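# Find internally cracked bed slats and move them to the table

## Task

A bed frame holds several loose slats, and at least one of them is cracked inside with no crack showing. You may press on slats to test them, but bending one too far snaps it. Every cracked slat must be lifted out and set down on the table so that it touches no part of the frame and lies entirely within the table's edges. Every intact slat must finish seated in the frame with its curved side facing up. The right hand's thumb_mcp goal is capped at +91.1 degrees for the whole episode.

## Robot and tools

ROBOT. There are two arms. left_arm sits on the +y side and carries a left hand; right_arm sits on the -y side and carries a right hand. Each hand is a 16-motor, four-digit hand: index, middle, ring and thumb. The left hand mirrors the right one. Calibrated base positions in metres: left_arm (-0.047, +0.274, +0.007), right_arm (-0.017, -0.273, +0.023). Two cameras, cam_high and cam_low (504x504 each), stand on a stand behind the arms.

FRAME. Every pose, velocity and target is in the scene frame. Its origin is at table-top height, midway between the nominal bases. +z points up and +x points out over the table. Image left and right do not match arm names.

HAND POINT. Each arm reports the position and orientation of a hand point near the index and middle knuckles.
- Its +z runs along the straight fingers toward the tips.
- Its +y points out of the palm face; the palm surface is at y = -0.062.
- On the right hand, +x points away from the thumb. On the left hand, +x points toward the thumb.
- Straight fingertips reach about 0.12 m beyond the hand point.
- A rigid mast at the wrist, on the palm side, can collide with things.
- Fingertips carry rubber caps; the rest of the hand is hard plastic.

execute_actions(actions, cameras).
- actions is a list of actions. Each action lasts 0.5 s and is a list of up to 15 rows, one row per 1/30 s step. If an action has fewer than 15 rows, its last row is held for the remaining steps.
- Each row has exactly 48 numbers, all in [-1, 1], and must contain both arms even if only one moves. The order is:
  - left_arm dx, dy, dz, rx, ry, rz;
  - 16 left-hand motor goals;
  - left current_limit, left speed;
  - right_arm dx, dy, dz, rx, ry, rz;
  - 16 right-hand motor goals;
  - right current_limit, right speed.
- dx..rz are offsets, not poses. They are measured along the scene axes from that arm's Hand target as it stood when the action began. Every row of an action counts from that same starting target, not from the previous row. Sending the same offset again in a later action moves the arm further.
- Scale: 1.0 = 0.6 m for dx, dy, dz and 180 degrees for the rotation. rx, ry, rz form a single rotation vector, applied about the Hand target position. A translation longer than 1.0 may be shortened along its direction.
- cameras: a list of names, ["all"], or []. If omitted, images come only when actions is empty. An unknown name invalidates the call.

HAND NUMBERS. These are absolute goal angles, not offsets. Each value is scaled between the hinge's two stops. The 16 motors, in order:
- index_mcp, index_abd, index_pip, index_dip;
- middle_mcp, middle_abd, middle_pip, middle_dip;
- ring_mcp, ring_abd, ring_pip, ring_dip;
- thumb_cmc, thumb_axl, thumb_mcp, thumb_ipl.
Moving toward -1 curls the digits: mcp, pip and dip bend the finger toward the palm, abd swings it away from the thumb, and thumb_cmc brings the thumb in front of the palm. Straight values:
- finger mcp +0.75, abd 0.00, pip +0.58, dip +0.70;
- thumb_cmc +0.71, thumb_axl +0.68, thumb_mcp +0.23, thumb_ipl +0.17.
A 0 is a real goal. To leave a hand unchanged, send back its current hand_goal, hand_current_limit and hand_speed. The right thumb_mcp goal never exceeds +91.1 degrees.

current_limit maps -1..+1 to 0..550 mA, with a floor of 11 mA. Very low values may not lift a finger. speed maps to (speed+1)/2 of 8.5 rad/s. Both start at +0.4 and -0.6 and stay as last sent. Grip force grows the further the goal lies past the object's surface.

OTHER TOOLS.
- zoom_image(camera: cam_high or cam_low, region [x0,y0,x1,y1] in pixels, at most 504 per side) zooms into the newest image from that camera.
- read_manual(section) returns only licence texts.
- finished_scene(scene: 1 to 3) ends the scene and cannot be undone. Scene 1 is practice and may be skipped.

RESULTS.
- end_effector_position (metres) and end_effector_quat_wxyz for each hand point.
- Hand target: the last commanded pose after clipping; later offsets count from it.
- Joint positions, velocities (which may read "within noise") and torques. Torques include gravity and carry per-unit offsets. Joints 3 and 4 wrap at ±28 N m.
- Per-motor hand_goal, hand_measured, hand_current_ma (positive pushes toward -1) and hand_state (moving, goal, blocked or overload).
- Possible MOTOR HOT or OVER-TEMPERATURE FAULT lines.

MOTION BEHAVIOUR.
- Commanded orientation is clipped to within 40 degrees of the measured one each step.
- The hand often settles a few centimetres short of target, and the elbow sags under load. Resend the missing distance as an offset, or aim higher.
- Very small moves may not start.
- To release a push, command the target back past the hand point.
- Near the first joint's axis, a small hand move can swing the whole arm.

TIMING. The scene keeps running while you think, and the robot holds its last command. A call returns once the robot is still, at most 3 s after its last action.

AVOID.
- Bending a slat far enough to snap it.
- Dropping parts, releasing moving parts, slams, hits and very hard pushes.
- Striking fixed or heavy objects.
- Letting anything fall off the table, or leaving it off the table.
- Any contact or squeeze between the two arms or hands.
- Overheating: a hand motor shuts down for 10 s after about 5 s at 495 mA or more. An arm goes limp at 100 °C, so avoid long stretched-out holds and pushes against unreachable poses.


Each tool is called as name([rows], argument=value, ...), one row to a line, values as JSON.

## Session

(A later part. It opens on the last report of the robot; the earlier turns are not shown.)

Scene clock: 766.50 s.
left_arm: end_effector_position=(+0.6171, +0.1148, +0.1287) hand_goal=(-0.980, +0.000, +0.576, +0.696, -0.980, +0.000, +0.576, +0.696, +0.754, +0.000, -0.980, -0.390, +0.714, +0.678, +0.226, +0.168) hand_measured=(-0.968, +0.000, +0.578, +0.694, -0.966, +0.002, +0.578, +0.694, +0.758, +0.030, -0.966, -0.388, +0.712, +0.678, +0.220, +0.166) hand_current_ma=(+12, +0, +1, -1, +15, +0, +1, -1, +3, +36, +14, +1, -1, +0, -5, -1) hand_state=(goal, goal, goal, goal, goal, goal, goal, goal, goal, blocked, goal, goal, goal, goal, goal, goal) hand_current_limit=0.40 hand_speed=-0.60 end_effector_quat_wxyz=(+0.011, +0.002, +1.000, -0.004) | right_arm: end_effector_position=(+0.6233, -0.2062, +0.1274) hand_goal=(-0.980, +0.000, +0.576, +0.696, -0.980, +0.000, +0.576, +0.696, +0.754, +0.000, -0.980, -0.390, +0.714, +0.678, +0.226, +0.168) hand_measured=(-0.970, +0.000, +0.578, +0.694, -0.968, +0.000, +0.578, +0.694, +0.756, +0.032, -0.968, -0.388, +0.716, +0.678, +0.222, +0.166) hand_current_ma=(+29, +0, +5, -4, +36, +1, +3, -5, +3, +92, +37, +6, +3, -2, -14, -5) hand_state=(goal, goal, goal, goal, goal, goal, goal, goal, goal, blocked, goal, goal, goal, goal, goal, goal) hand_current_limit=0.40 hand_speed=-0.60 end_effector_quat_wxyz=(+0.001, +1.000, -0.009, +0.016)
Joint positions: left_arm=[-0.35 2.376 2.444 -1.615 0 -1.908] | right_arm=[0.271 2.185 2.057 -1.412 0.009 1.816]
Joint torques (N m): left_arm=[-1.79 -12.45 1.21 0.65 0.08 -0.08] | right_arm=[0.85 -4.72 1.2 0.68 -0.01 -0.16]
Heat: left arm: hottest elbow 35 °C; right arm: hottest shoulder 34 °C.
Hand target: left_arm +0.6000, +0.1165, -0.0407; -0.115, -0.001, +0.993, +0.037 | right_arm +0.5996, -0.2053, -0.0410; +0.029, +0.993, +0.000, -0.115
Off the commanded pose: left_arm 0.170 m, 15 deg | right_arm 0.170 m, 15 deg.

execute_actions([
  [[0.011,0,0.16,-0.0077,-0.0244,0,-0.98,0,0.576,0.696,-0.98,0,0.576,0.696,0.754,0,-0.98,-0.39,0.714,0.678,0.226,0.168,0.4,-0.6,0.011,0,0.16,0.0061,-0.0244,0,-0.98,0,0.576,0.696,-0.98,0,0.576,0.696,0.754,0,-0.98,-0.39,0.714,0.678,0.226,0.168,0.4,-0.6]],
  [[0.011,0,0.14,-0.0077,-0.0244,0,-0.98,0,0.576,0.696,-0.98,0,0.576,0.696,0.754,0,-0.98,-0.39,0.714,0.678,0.226,0.168,0.4,-0.6,0.011,0,0.14,0.0061,-0.0244,0,-0.98,0,0.576,0.696,-0.98,0,0.576,0.696,0.754,0,-0.98,-0.39,0.714,0.678,0.226,0.168,0.4,-0.6]],
  [[0.011,0,0.083,-0.0077,-0.0244,0,-0.98,0,0.576,0.696,-0.98,0,0.576,0.696,0.754,0,-0.98,-0.39,0.714,0.678,0.226,0.168,0.4,-0.6,0.011,0,0.083,0.0061,-0.0244,0,-0.98,0,0.576,0.696,-0.98,0,0.576,0.696,0.754,0,-0.98,-0.39,0.714,0.678,0.226,0.168,0.4,-0.6]],
  [[-0.1415,0.01,0,0,0,0,-0.98,0,0.576,0.696,-0.98,0,0.576,0.696,0.754,0,-0.98,-0.39,0.714,0.678,0.226,0.168,0.4,-0.6,-0.1415,0.007,0,0,0,0,-0.98,0,0.576,0.696,-0.98,0,0.576,0.696,0.754,0,-0.98,-0.39,0.714,0.678,0.226,0.168,0.4,-0.6]],
  [[-0.1415,0,0,0,0,0,-0.98,0,0.576,0.696,-0.98,0,0.576,0.696,0.754,0,-0.98,-0.39,0.714,0.678,0.226,0.168,0.4,-0.6,-0.1415,0,0,0,0,0,-0.98,0,0.576,0.696,-0.98,0,0.576,0.696,0.754,0,-0.98,-0.39,0.714,0.678,0.226,0.168,0.4,-0.6]],
  [[0,0,-0.05,0,0,0,-0.98,0,0.576,0.696,-0.98,0,0.576,0.696,0.754,0,-0.98,-0.39,0.714,0.678,0.226,0.168,0.4,-0.6,0,0,-0.05,0,0,0,-0.98,0,0.576,0.696,-0.98,0,0.576,0.696,0.754,0,-0.98,-0.39,0.714,0.678,0.226,0.168,0.4,-0.6]],
], cameras=["cam_high"])

zoom_image(camera="cam_high", region=[170, 120, 430, 380])

Scene clock: 777.60 s.
left_arm: end_effector_position=(+0.4487, +0.1195, +0.1694) hand_goal=(-0.980, +0.000, +0.576, +0.696, -0.980, +0.000, +0.576, +0.696, +0.754, +0.000, -0.980, -0.390, +0.714, +0.678, +0.226, +0.168) hand_measured=(-0.970, -0.002, +0.578, +0.694, -0.970, -0.002, +0.578, +0.694, +0.756, +0.002, -0.976, -0.388, +0.714, +0.678, +0.222, +0.166) hand_current_ma=(+8, +0, +1, -1, +10, +0, +0, -1, +1, +1, +3, +1, +0, +0, -3, -1) hand_state=(goal, goal, goal, goal, goal, goal, goal, goal, goal, goal, goal, goal, goal, goal, goal, goal) hand_current_limit=0.40 hand_speed=-0.60 end_effector_quat_wxyz=(+0.005, +0.008, +1.000, -0.003) | right_arm: end_effector_position=(+0.4504, -0.2019, +0.1647) hand_goal=(-0.980, +0.000, +0.576, +0.696, -0.980, +0.000, +0.576, +0.696, +0.754, +0.000, -0.980, -0.390, +0.714, +0.678, +0.226, +0.168) hand_measured=(-0.970, -0.002, +0.578, +0.694, -0.970, -0.002, +0.578, +0.694, +0.756, -0.002, -0.976, -0.388, +0.714, +0.678, +0.222, +0.166) hand_current_ma=(+28, -2, +4, -4, +33, -2, +3, -5, +7, -5, +10, +6, +1, -2, -13, -4) hand_state=(goal, goal, goal, goal, goal, goal, goal, goal, goal, goal, goal, goal, goal, goal, goal, goal) hand_current_limit=0.40 hand_speed=-0.60 end_effector_quat_wxyz=(-0.001, +1.000, +0.007, +0.001)
Joint positions: left_arm=[-0.441 1.849 1.676 -1.387 0.002 -1.988] | right_arm=[0.354 1.722 1.442 -1.288 -0.002 1.867]
Joint torques (N m): left_arm=[-0.91 -19.14 6.34 0.5 -0.31 -0.1] | right_arm=[0.21 -13.68 6.69 0.18 0.34 0.06]
Heat: left arm: hottest elbow 35 °C; right arm: hottest shoulder 33 °C.
Hand target: left_arm +0.4499, +0.1224, +0.1590; +0.000, -0.001, +1.000, +0.000 | right_arm +0.4496, -0.2012, +0.1588; +0.000, +1.000, +0.000, +0.000
Off the commanded pose: left_arm 0.011 m, 1 deg | right_arm 0.006 m, 1 deg.
Images, in order (width x height): cam_high 504x504.

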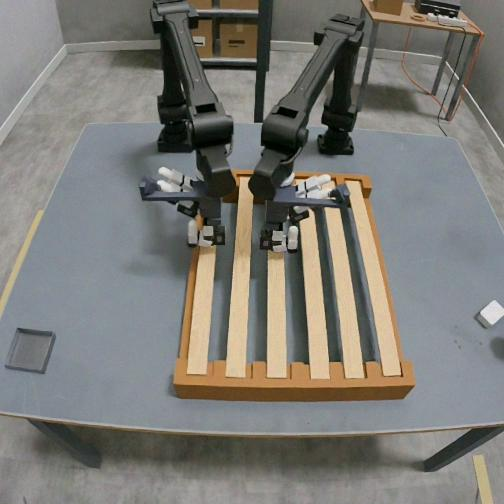

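Scaled by 1.938.

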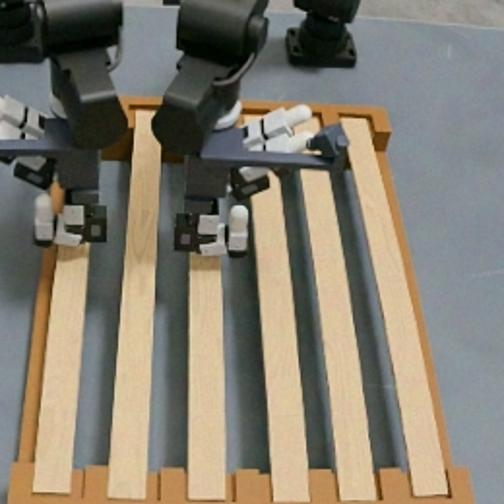

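execute_actions([
  [[0,0,-0.06,0,0,0,-0.98,0,0.576,0.696,-0.98,0,0.576,0.696,0.754,0,-0.98,-0.39,0.714,0.678,0.226,0.168,0.4,-0.6,0,0,-0.06,0,0,0,-0.98,0,0.576,0.696,-0.98,0,0.576,0.696,0.754,0,-0.98,-0.39,0.714,0.678,0.226,0.168,0.4,-0.6]],
  [[-0.004,0,-0.07,0.0077,0.0191,0,-0.98,0,0.576,0.696,-0.98,0,0.576,0.696,0.754,0,-0.98,-0.39,0.714,0.678,0.226,0.168,0.4,-0.6,-0.004,0,-0.07,-0.0062,0.0191,0,-0.98,0,0.576,0.696,-0.98,0,0.576,0.696,0.754,0,-0.98,-0.39,0.714,0.678,0.226,0.168,0.4,-0.6]],
  [[-0.004,0,-0.07,0.0077,0.0191,0,-0.98,0,0.576,0.696,-0.98,0,0.576,0.696,0.754,0,-0.98,-0.39,0.714,0.678,0.226,0.168,0.4,-0.6,-0.004,0,-0.07,-0.0062,0.0191,0,-0.98,0,0.576,0.696,-0.98,0,0.576,0.696,0.754,0,-0.98,-0.39,0.714,0.678,0.226,0.168,0.4,-0.6]],
])

execute_actions([
  [[-0.0125,0,-0.0667,0.007,0.0175,0,-0.98,0,0.576,0.696,-0.98,0,0.576,0.696,0.754,0,-0.98,-0.39,0.714,0.678,0.226,0.168,0.4,-0.6,-0.0125,0,-0.0667,-0.0056,0.0175,0,-0.98,0,0.576,0.696,-0.98,0,0.576,0.696,0.754,0,-0.98,-0.39,0.714,0.678,0.226,0.168,0.4,-0.6]],
  [[-0.0125,0,-0.0667,0.007,0.0175,0,-0.98,0,0.576,0.696,-0.98,0,0.576,0.696,0.754,0,-0.98,-0.39,0.714,0.678,0.226,0.168,0.4,-0.6,-0.0125,0,-0.0667,-0.0056,0.0175,0,-0.98,0,0.576,0.696,-0.98,0,0.576,0.696,0.754,0,-0.98,-0.39,0.714,0.678,0.226,0.168,0.4,-0.6]],
])

Scene clock: 782.33 s.
left_arm: end_effector_position=(+0.4542, +0.1171, +0.1289) hand_goal=(-0.980, +0.000, +0.576, +0.696, -0.980, +0.000, +0.576, +0.696, +0.754, +0.000, -0.980, -0.390, +0.714, +0.678, +0.226, +0.168) hand_measured=(-0.970, -0.002, +0.578, +0.694, -0.970, -0.002, +0.578, +0.694, +0.754, +0.026, -0.970, -0.388, +0.714, +0.678, +0.222, +0.166) hand_current_ma=(+8, +0, +1, -1, +10, +0, +0, -1, +0, +27, +7, +1, +0, +0, -3, -1) hand_state=(goal, goal, goal, goal, goal, goal, goal, goal, goal, blocked, goal, goal, goal, goal, goal, goal) hand_current_limit=0.40 hand_speed=-0.60 end_effector_quat_wxyz=(+0.015, +0.005, +1.000, -0.007) | right_arm: end_effector_position=(+0.4626, -0.1987, +0.1246) hand_goal=(-0.980, +0.000, +0.576, +0.696, -0.980, +0.000, +0.576, +0.696, +0.754, +0.000, -0.980, -0.390, +0.714, +0.678, +0.226, +0.168) hand_measured=(-0.970, -0.002, +0.578, +0.694, -0.968, -0.002, +0.578, +0.694, +0.758, +0.032, -0.968, -0.388, +0.714, +0.678, +0.222, +0.166) hand_current_ma=(+28, -2, +4, -4, +34, -2, +3, -5, +11, +96, +35, +6, +1, -2, -12, -4) hand_state=(goal, goal, goal, goal, goal, goal, goal, goal, goal, blocked, goal, goal, goal, goal, goal, goal) hand_current_limit=0.40 hand_speed=-0.60 end_effector_quat_wxyz=(-0.004, +1.000, +0.003, +0.021)
Joint positions: left_arm=[-0.441 1.874 1.607 -1.27 0 -1.995] | right_arm=[0.354 1.763 1.389 -1.155 0.005 1.874]
Joint torques (N m): left_arm=[-1.49 -9.88 3.75 0.79 0.01 -0.04] | right_arm=[0.67 -4.37 3.47 0.51 0.07 0]
Heat: left arm: hottest elbow 35 °C; right arm: hottest shoulder 33 °C.
Hand target: left_arm +0.4452, +0.1225, +0.0391; -0.060, -0.001, +0.998, +0.025 | right_arm +0.4449, -0.2010, +0.0388; +0.020, +0.998, +0.000, -0.060
Off the commanded pose: left_arm 0.091 m, 9 deg | right_arm 0.088 m, 10 deg.

Scene clock: 783.53 s.
left_arm: end_effector_position=(+0.4572, +0.1150, +0.1184) hand_goal=(-0.980, +0.000, +0.576, +0.696, -0.980, +0.000, +0.576, +0.696, +0.754, +0.000, -0.980, -0.390, +0.714, +0.678, +0.226, +0.168) hand_measured=(-0.970, -0.002, +0.578, +0.694, -0.970, -0.002, +0.578, +0.694, +0.752, +0.046, -0.964, -0.388, +0.714, +0.678, +0.222, +0.166) hand_current_ma=(+8, +0, +1, -1, +10, +0, +0, -1, -1, +67, +17, +1, +0, +0, -3, -1) hand_state=(goal, goal, goal, goal, goal, goal, goal, goal, goal, blocked, goal, goal, goal, goal, goal, goal) hand_current_limit=0.40 hand_speed=-0.60 end_effector_quat_wxyz=(+0.021, -0.001, +1.000, -0.010) | right_arm: end_effector_position=(+0.4686, -0.1951, +0.1155) hand_goal=(-0.980, +0.000, +0.576, +0.696, -0.980, +0.000, +0.576, +0.696, +0.754, +0.000, -0.980, -0.390, +0.714, +0.678, +0.226, +0.168) hand_measured=(-0.970, -0.002, +0.578, +0.694, -0.968, -0.002, +0.578, +0.694, +0.748, +0.056, -0.966, -0.388, +0.714, +0.678, +0.222, +0.166) hand_current_ma=(+28, -2, +4, -4, +34, -2, +3, -5, -20, +178, +42, +6, +1, -2, -12, -4) hand_state=(goal, goal, goal, goal, goal, goal, goal, goal, goal, blocked, goal, goal, goal, goal, goal, goal) hand_current_limit=0.40 hand_speed=-0.60 end_effector_quat_wxyz=(-0.003, +1.000, -0.003, +0.030)
Joint positions: left_arm=[-0.441 1.884 1.595 -1.235 0 -2.006] | right_arm=[0.359 1.78 1.388 -1.119 0.013 1.892]
Joint torques (N m): left_arm=[-1.85 -2.84 0.77 0.81 0.29 -0.01] | right_arm=[1.03 1.44 0.06 0.84 -0.36 -0.03]
Heat: left arm: hottest elbow 35 °C; right arm: hottest shoulder 33 °C.
Hand target: left_arm +0.4301, +0.1225, -0.0411; -0.115, -0.001, +0.992, +0.046 | right_arm +0.4298, -0.2010, -0.0413; +0.037, +0.993, +0.000, -0.115
Off the commanded pose: left_arm 0.162 m, 17 deg | right_arm 0.162 m, 17 deg.

execute_actions([
  [[0.011,0,0.16,-0.0098,-0.0244,0,-0.98,0,0.576,0.696,-0.98,0,0.576,0.696,0.754,0,-0.98,-0.39,0.714,0.678,0.226,0.168,0.4,-0.6,0.011,0,0.16,0.0079,-0.0244,0,-0.98,0,0.576,0.696,-0.98,0,0.576,0.696,0.754,0,-0.98,-0.39,0.714,0.678,0.226,0.168,0.4,-0.6]],
  [[0.011,0,0.14,-0.0098,-0.0244,0,-0.98,0,0.576,0.696,-0.98,0,0.576,0.696,0.754,0,-0.98,-0.39,0.714,0.678,0.226,0.168,0.4,-0.6,0.011,0,0.14,0.0079,-0.0244,0,-0.98,0,0.576,0.696,-0.98,0,0.576,0.696,0.754,0,-0.98,-0.39,0.714,0.678,0.226,0.168,0.4,-0.6]],
  [[0.011,0,0.083,-0.0098,-0.0244,0,-0.98,0,0.576,0.696,-0.98,0,0.576,0.696,0.754,0,-0.98,-0.39,0.714,0.678,0.226,0.168,0.4,-0.6,0.011,0,0.083,0.0079,-0.0244,0,-0.98,0,0.576,0.696,-0.98,0,0.576,0.696,0.754,0,-0.98,-0.39,0.714,0.678,0.226,0.168,0.4,-0.6]],
  [[0,0.138,0,0,0,0,-0.98,0,0.576,0.696,-0.98,0,0.576,0.696,0.754,0,-0.98,-0.39,0.714,0.678,0.226,0.168,0.4,-0.6,0,0.133,0,0,0,0,-0.98,0,0.576,0.696,-0.98,0,0.576,0.696,0.754,0,-0.98,-0.39,0.714,0.678,0.226,0.168,0.4,-0.6]],
  [[0,0,-0.05,0,0,0,-0.98,0,0.576,0.696,-0.98,0,0.576,0.696,0.754,0,-0.98,-0.39,0.714,0.678,0.226,0.168,0.4,-0.6,0,0,-0.05,0,0,0,-0.98,0,0.576,0.696,-0.98,0,0.576,0.696,0.754,0,-0.98,-0.39,0.714,0.678,0.226,0.168,0.4,-0.6]],
], cameras=["cam_high"])

zoom_image(camera="cam_high", region=[170, 120, 430, 380])

execute_actions([
  [[0,0,-0.06,0,0,0,-0.98,0,0.576,0.696,-0.98,0,0.576,0.696,0.754,0,-0.98,-0.39,0.714,0.678,0.226,0.168,0.4,-0.6,0,0,-0.06,0,0,0,-0.98,0,0.576,0.696,-0.98,0,0.576,0.696,0.754,0,-0.98,-0.39,0.714,0.678,0.226,0.168,0.4,-0.6]],
  [[-0.004,0,-0.07,0.0055,0.0191,0,-0.98,0,0.576,0.696,-0.98,0,0.576,0.696,0.754,0,-0.98,-0.39,0.714,0.678,0.226,0.168,0.4,-0.6,-0.004,0,-0.07,-0.0085,0.0191,0,-0.98,0,0.576,0.696,-0.98,0,0.576,0.696,0.754,0,-0.98,-0.39,0.714,0.678,0.226,0.168,0.4,-0.6]],
  [[-0.004,0,-0.07,0.0055,0.0191,0,-0.98,0,0.576,0.696,-0.98,0,0.576,0.696,0.754,0,-0.98,-0.39,0.714,0.678,0.226,0.168,0.4,-0.6,-0.004,0,-0.07,-0.0085,0.0191,0,-0.98,0,0.576,0.696,-0.98,0,0.576,0.696,0.754,0,-0.98,-0.39,0.714,0.678,0.226,0.168,0.4,-0.6]],
])

execute_actions([
  [[-0.0125,0,-0.0667,0.005,0.0175,0,-0.98,0,0.576,0.696,-0.98,0,0.576,0.696,0.754,0,-0.98,-0.39,0.714,0.678,0.226,0.168,0.4,-0.6,-0.0125,0,-0.0667,-0.0078,0.0175,0,-0.98,0,0.576,0.696,-0.98,0,0.576,0.696,0.754,0,-0.98,-0.39,0.714,0.678,0.226,0.168,0.4,-0.6]],
  [[-0.0125,0,-0.0667,0.005,0.0175,0,-0.98,0,0.576,0.696,-0.98,0,0.576,0.696,0.754,0,-0.98,-0.39,0.714,0.678,0.226,0.168,0.4,-0.6,-0.0125,0,-0.0667,-0.0078,0.0175,0,-0.98,0,0.576,0.696,-0.98,0,0.576,0.696,0.754,0,-0.98,-0.39,0.714,0.678,0.226,0.168,0.4,-0.6]],
])

Scene clock: 794.53 s.
left_arm: end_effector_position=(+0.4481, +0.2035, +0.1702) hand_goal=(-0.980, +0.000, +0.576, +0.696, -0.980, +0.000, +0.576, +0.696, +0.754, +0.000, -0.980, -0.390, +0.714, +0.678, +0.226, +0.168) hand_measured=(-0.970, -0.002, +0.578, +0.694, -0.968, -0.002, +0.578, +0.694, +0.756, -0.004, -0.972, -0.388, +0.714, +0.678, +0.222, +0.166) hand_current_ma=(+9, +0, +1, -1, +11, +0, +0, -1, +1, -1, +5, +1, +0, +0, -4, -1) hand_state=(goal, goal, goal, goal, goal, goal, goal, goal, goal, goal, goal, goal, goal, goal, goal, goal) hand_current_limit=0.40 hand_speed=-0.60 end_effector_quat_wxyz=(+0.007, -0.004, +1.000, -0.001) | right_arm: end_effector_position=(+0.4480, -0.1205, +0.1634) hand_goal=(-0.980, +0.000, +0.576, +0.696, -0.980, +0.000, +0.576, +0.696, +0.754, +0.000, -0.980, -0.390, +0.714, +0.678, +0.226, +0.168) hand_measured=(-0.970, -0.002, +0.578, +0.694, -0.968, -0.002, +0.578, +0.694, +0.756, +0.004, -0.974, -0.388, +0.714, +0.678, +0.222, +0.166) hand_current_ma=(+32, -2, +5, -4, +37, -2, +3, -5, +3, +7, +14, +6, +0, -2, -17, -4) hand_state=(goal, goal, goal, goal, goal, goal, goal, goal, goal, goal, goal, goal, goal, goal, goal, goal) hand_current_limit=0.40 hand_speed=-0.60 end_effector_quat_wxyz=(-0.001, +1.000, +0.010, -0.001)
Joint positions: left_arm=[-0.299 1.771 1.568 -1.354 -0.001 -1.87] | right_arm=[0.5 1.796 1.539 -1.315 -0.002 2.006]
Joint torques (N m): left_arm=[-1.08 -17.73 6.27 0.61 -0.2 0.11] | right_arm=[0.21 -13.98 6.95 0.14 0.29 0.08]
Heat: left arm: hottest elbow 35 °C; right arm: hottest shoulder 33 °C.
Hand target: left_arm +0.4500, +0.2054, +0.1588; +0.000, -0.001, +1.000, +0.000 | right_arm +0.4495, -0.1212, +0.1585; +0.000, +1.000, +0.000, -0.001
Off the commanded pose: left_arm 0.012 m, 1 deg | right_arm 0.005 m, 1 deg.
led back after a hold (right arm): the arm was led back toward your command in small steps, so it may still be short of it.
pose unreachable (right arm): on one or more control steps of this call, first in action 3 (counted from 0), this arm could not follow its commanded pose, so it was not sent that pose on those steps. It may still have moved: this result reports where it is.
cause: moving toward the commanded pose would bring a part of the arm too close to another arm (a part of this arm just beyond joint 3 (elbow) and a part of the left arm just beyond its joint 3 (elbow), 66 mm apart when this arm was first held).
Images, in order (width x height): cam_high 504x504.

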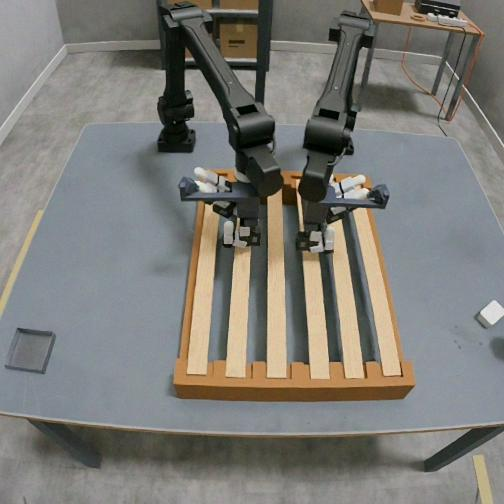

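Scaled by 1.938.

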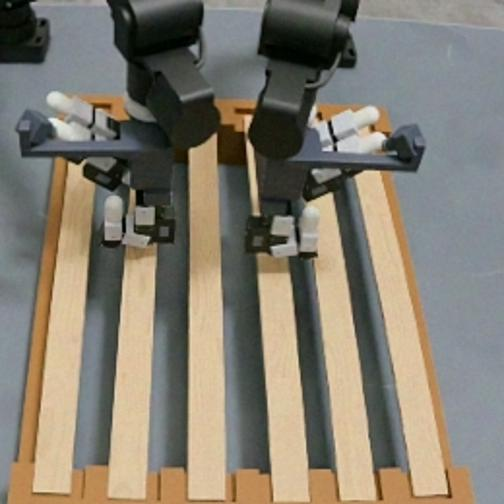

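Scene clock: 796.23 s.
left_arm: end_effector_position=(+0.4560, +0.2014, +0.1258) hand_goal=(-0.980, +0.000, +0.576, +0.696, -0.980, +0.000, +0.576, +0.696, +0.754, +0.000, -0.980, -0.390, +0.714, +0.678, +0.226, +0.168) hand_measured=(-0.970, -0.002, +0.578, +0.694, -0.968, -0.002, +0.578, +0.694, +0.756, +0.032, -0.970, -0.388, +0.714, +0.678, +0.222, +0.166) hand_current_ma=(+8, +0, +1, -1, +11, +0, +0, -1, +1, +38, +9, +1, +0, +0, -3, -1) hand_state=(goal, goal, goal, goal, goal, goal, goal, goal, goal, blocked, goal, goal, goal, goal, goal, goal) hand_current_limit=0.40 hand_speed=-0.60 end_effector_quat_wxyz=(+0.019, -0.004, +1.000, -0.004) | right_arm: end_effector_position=(+0.4591, -0.1154, +0.1272) hand_goal=(-0.980, +0.000, +0.576, +0.696, -0.980, +0.000, +0.576, +0.696, +0.754, +0.000, -0.980, -0.390, +0.714, +0.678, +0.226, +0.168) hand_measured=(-0.970, -0.002, +0.578, +0.694, -0.968, -0.002, +0.578, +0.694, +0.752, +0.026, -0.970, -0.388, +0.714, +0.678, +0.222, +0.166) hand_current_ma=(+31, -2, +5, -4, +37, -2, +3, -5, -7, +73, +29, +6, +0, -2, -15, -4) hand_state=(goal, goal, goal, goal, goal, goal, goal, goal, goal, blocked, goal, goal, goal, goal, goal, goal) hand_current_limit=0.40 hand_speed=-0.60 end_effector_quat_wxyz=(-0.006, +1.000, +0.005, +0.017)
Joint positions: left_arm=[-0.299 1.805 1.497 -1.224 -0.003 -1.869] | right_arm=[0.5 1.832 1.495 -1.199 0.003 2.016]
Joint torques (N m): left_arm=[-1.32 -8.47 3.54 0.81 -0.08 0.09] | right_arm=[0.67 -5.25 3.82 0.57 -0.1 -0.02]
Heat: left arm: hottest elbow 35 °C; right arm: hottest shoulder 33 °C.
Hand target: left_arm +0.4452, +0.2054, +0.0389; -0.060, -0.001, +0.998, +0.018 | right_arm +0.4448, -0.1212, +0.0386; +0.027, +0.998, +0.000, -0.060
Off the commanded pose: left_arm 0.088 m, 9 deg | right_arm 0.090 m, 10 deg.

Scene clock: 797.43 s.
left_arm: end_effector_position=(+0.4608, +0.2003, +0.1152) hand_goal=(-0.980, +0.000, +0.576, +0.696, -0.980, +0.000, +0.576, +0.696, +0.754, +0.000, -0.980, -0.390, +0.714, +0.678, +0.226, +0.168) hand_measured=(-0.970, -0.002, +0.578, +0.694, -0.968, -0.002, +0.578, +0.694, +0.756, +0.056, -0.962, -0.388, +0.714, +0.678, +0.222, +0.166) hand_current_ma=(+8, +0, +1, -1, +11, +0, +0, -1, +1, +93, +20, +1, +0, +0, -3, -1) hand_state=(goal, goal, goal, goal, goal, goal, goal, goal, goal, blocked, goal, goal, goal, goal, goal, goal) hand_current_limit=0.40 hand_speed=-0.60 end_effector_quat_wxyz=(+0.029, -0.004, +1.000, -0.007) | right_arm: end_effector_position=(+0.4614, -0.1125, +0.1180) hand_goal=(-0.980, +0.000, +0.576, +0.696, -0.980, +0.000, +0.576, +0.696, +0.754, +0.000, -0.980, -0.390, +0.714, +0.678, +0.226, +0.168) hand_measured=(-0.970, -0.002, +0.578, +0.694, -0.968, -0.002, +0.578, +0.694, +0.734, +0.042, -0.968, -0.388, +0.714, +0.678, +0.222, +0.166) hand_current_ma=(+31, -2, +5, -4, +37, -2, +3, -5, -68, +131, +36, +6, +0, -2, -15, -4) hand_state=(goal, goal, goal, goal, goal, goal, goal, goal, blocked, blocked, goal, goal, goal, goal, goal, goal) hand_current_limit=0.40 hand_speed=-0.60 end_effector_quat_wxyz=(-0.005, +1.000, -0.003, +0.018)
Joint positions: left_arm=[-0.299 1.813 1.481 -1.18 -0.004 -1.869] | right_arm=[0.502 1.849 1.495 -1.179 0.007 2.035]
Joint torques (N m): left_arm=[-2.08 -1.55 0.39 0.77 0.06 0.03] | right_arm=[0.67 0.97 0.43 0.98 -0.54 -0.04]
Heat: left arm: hottest elbow 35 °C; right arm: hottest shoulder 33 °C.
Hand target: left_arm +0.4302, +0.2054, -0.0413; -0.115, -0.001, +0.993, +0.033 | right_arm +0.4298, -0.1212, -0.0415; +0.051, +0.992, +0.000, -0.115
Off the commanded pose: left_arm 0.159 m, 17 deg | right_arm 0.163 m, 17 deg.

execute_actions([
  [[0.011,0,0.16,-0.007,-0.0244,0,-0.98,0,0.576,0.696,-0.98,0,0.576,0.696,0.754,0,-0.98,-0.39,0.714,0.678,0.226,0.168,0.4,-0.6,0.011,0,0.16,0.0109,-0.0244,0,-0.98,0,0.576,0.696,-0.98,0,0.576,0.696,0.754,0,-0.98,-0.39,0.714,0.678,0.226,0.168,0.4,-0.6]],
  [[0.011,0,0.14,-0.007,-0.0244,0,-0.98,0,0.576,0.696,-0.98,0,0.576,0.696,0.754,0,-0.98,-0.39,0.714,0.678,0.226,0.168,0.4,-0.6,0.011,0,0.14,0.0109,-0.0244,0,-0.98,0,0.576,0.696,-0.98,0,0.576,0.696,0.754,0,-0.98,-0.39,0.714,0.678,0.226,0.168,0.4,-0.6]],
  [[0.011,0,0.083,-0.007,-0.0244,0,-0.98,0,0.576,0.696,-0.98,0,0.576,0.696,0.754,0,-0.98,-0.39,0.714,0.678,0.226,0.168,0.4,-0.6,0.011,0,0.083,0.0109,-0.0244,0,-0.98,0,0.576,0.696,-0.98,0,0.576,0.696,0.754,0,-0.98,-0.39,0.714,0.678,0.226,0.168,0.4,-0.6]],
  [[0,0.116,0,0,0,0,-0.98,0,0.576,0.696,-0.98,0,0.576,0.696,0.754,0,-0.98,-0.39,0.714,0.678,0.226,0.168,0.4,-0.6,0,-0.133,0,0,0,0,-0.98,0,0.576,0.696,-0.98,0,0.576,0.696,0.754,0,-0.98,-0.39,0.714,0.678,0.226,0.168,0.4,-0.6]],
  [[0,0,-0.05,0,0,0,-0.98,0,0.576,0.696,-0.98,0,0.576,0.696,0.754,0,-0.98,-0.39,0.714,0.678,0.226,0.168,0.4,-0.6,0,0,-0.05,0,0,0,-0.98,0,0.576,0.696,-0.98,0,0.576,0.696,0.754,0,-0.98,-0.39,0.714,0.678,0.226,0.168,0.4,-0.6]],
], cameras=["cam_high"])

zoom_image(camera="cam_high", region=[170, 120, 430, 380])

execute_actions([
  [[0,0,-0.06,0,0,0,-0.98,0,0.576,0.696,-0.98,0,0.576,0.696,0.754,0,-0.98,-0.39,0.714,0.678,0.226,0.168,0.4,-0.6,0,0,-0.06,0,0,0,-0.98,0,0.576,0.696,-0.98,0,0.576,0.696,0.754,0,-0.98,-0.39,0.714,0.678,0.226,0.168,0.4,-0.6]],
  [[-0.004,0,-0.07,0.003,0.0191,0,-0.98,0,0.576,0.696,-0.98,0,0.576,0.696,0.754,0,-0.98,-0.39,0.714,0.678,0.226,0.168,0.4,-0.6,-0.004,0,-0.07,-0.0062,0.0191,0,-0.98,0,0.576,0.696,-0.98,0,0.576,0.696,0.754,0,-0.98,-0.39,0.714,0.678,0.226,0.168,0.4,-0.6]],
  [[-0.004,0,-0.07,0.003,0.0191,0,-0.98,0,0.576,0.696,-0.98,0,0.576,0.696,0.754,0,-0.98,-0.39,0.714,0.678,0.226,0.168,0.4,-0.6,-0.004,0,-0.07,-0.0062,0.0191,0,-0.98,0,0.576,0.696,-0.98,0,0.576,0.696,0.754,0,-0.98,-0.39,0.714,0.678,0.226,0.168,0.4,-0.6]],
])

execute_actions([
  [[-0.0125,0,-0.0667,0.0028,0.0175,0,-0.98,0,0.576,0.696,-0.98,0,0.576,0.696,0.754,0,-0.98,-0.39,0.714,0.678,0.226,0.168,0.4,-0.6,-0.0125,0,-0.0667,-0.0056,0.0175,0,-0.98,0,0.576,0.696,-0.98,0,0.576,0.696,0.754,0,-0.98,-0.39,0.714,0.678,0.226,0.168,0.4,-0.6]],
  [[-0.0125,0,-0.0667,0.0028,0.0175,0,-0.98,0,0.576,0.696,-0.98,0,0.576,0.696,0.754,0,-0.98,-0.39,0.714,0.678,0.226,0.168,0.4,-0.6,-0.0125,0,-0.0667,-0.0056,0.0175,0,-0.98,0,0.576,0.696,-0.98,0,0.576,0.696,0.754,0,-0.98,-0.39,0.714,0.678,0.226,0.168,0.4,-0.6]],
])

Scene clock: 807.47 s.
left_arm: end_effector_position=(+0.4484, +0.2741, +0.1676) hand_goal=(-0.980, +0.000, +0.576, +0.696, -0.980, +0.000, +0.576, +0.696, +0.754, +0.000, -0.980, -0.390, +0.714, +0.678, +0.226, +0.168) hand_measured=(-0.970, -0.002, +0.578, +0.694, -0.968, -0.002, +0.578, +0.694, +0.756, -0.004, -0.972, -0.388, +0.714, +0.678, +0.222, +0.166) hand_current_ma=(+10, +0, +1, -1, +11, +0, +0, -1, +1, -1, +5, +1, +0, +0, -4, -1) hand_state=(goal, goal, goal, goal, goal, goal, goal, goal, goal, goal, goal, goal, goal, goal, goal, goal) hand_current_limit=0.40 hand_speed=-0.60 end_effector_quat_wxyz=(+0.004, -0.005, +1.000, +0.000) | right_arm: end_effector_position=(+0.4481, -0.2026, +0.1647) hand_goal=(-0.980, +0.000, +0.576, +0.696, -0.980, +0.000, +0.576, +0.696, +0.754, +0.000, -0.980, -0.390, +0.714, +0.678, +0.226, +0.168) hand_measured=(-0.970, +0.000, +0.578, +0.694, -0.968, +0.000, +0.578, +0.694, +0.756, +0.000, -0.974, -0.388, +0.714, +0.678, +0.222, +0.166) hand_current_ma=(+29, -1, +5, -4, +36, -2, +3, -5, +4, -1, +14, +6, +1, -2, -16, -4) hand_state=(goal, goal, goal, goal, goal, goal, goal, goal, goal, goal, goal, goal, goal, goal, goal, goal) hand_current_limit=0.40 hand_speed=-0.60 end_effector_quat_wxyz=(+0.000, +1.000, -0.010, +0.002)
Joint positions: left_arm=[-0.17 1.737 1.513 -1.338 -0.002 -1.743] | right_arm=[0.353 1.722 1.441 -1.286 0.002 1.899]
Joint torques (N m): left_arm=[-1.55 -17.61 6.27 0.61 -0.22 0.13] | right_arm=[0.56 -13.51 6.63 0.29 0.13 -0.25]
Heat: left arm: hottest elbow 35 °C; right arm: hottest shoulder 33 °C.
Hand target: left_arm +0.4500, +0.2750, +0.1585; +0.000, -0.001, +1.000, +0.000 | right_arm +0.4497, -0.2011, +0.1583; +0.000, +1.000, +0.000, +0.000
Off the commanded pose: left_arm 0.009 m, 1 deg | right_arm 0.007 m, 1 deg.
Images, in order (width x height): cam_high 504x504.

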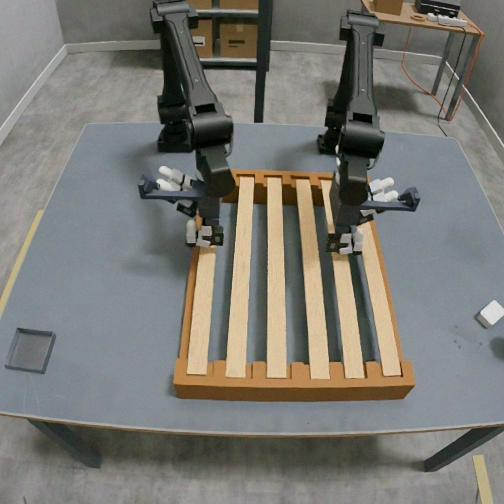

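Scaled by 1.938.

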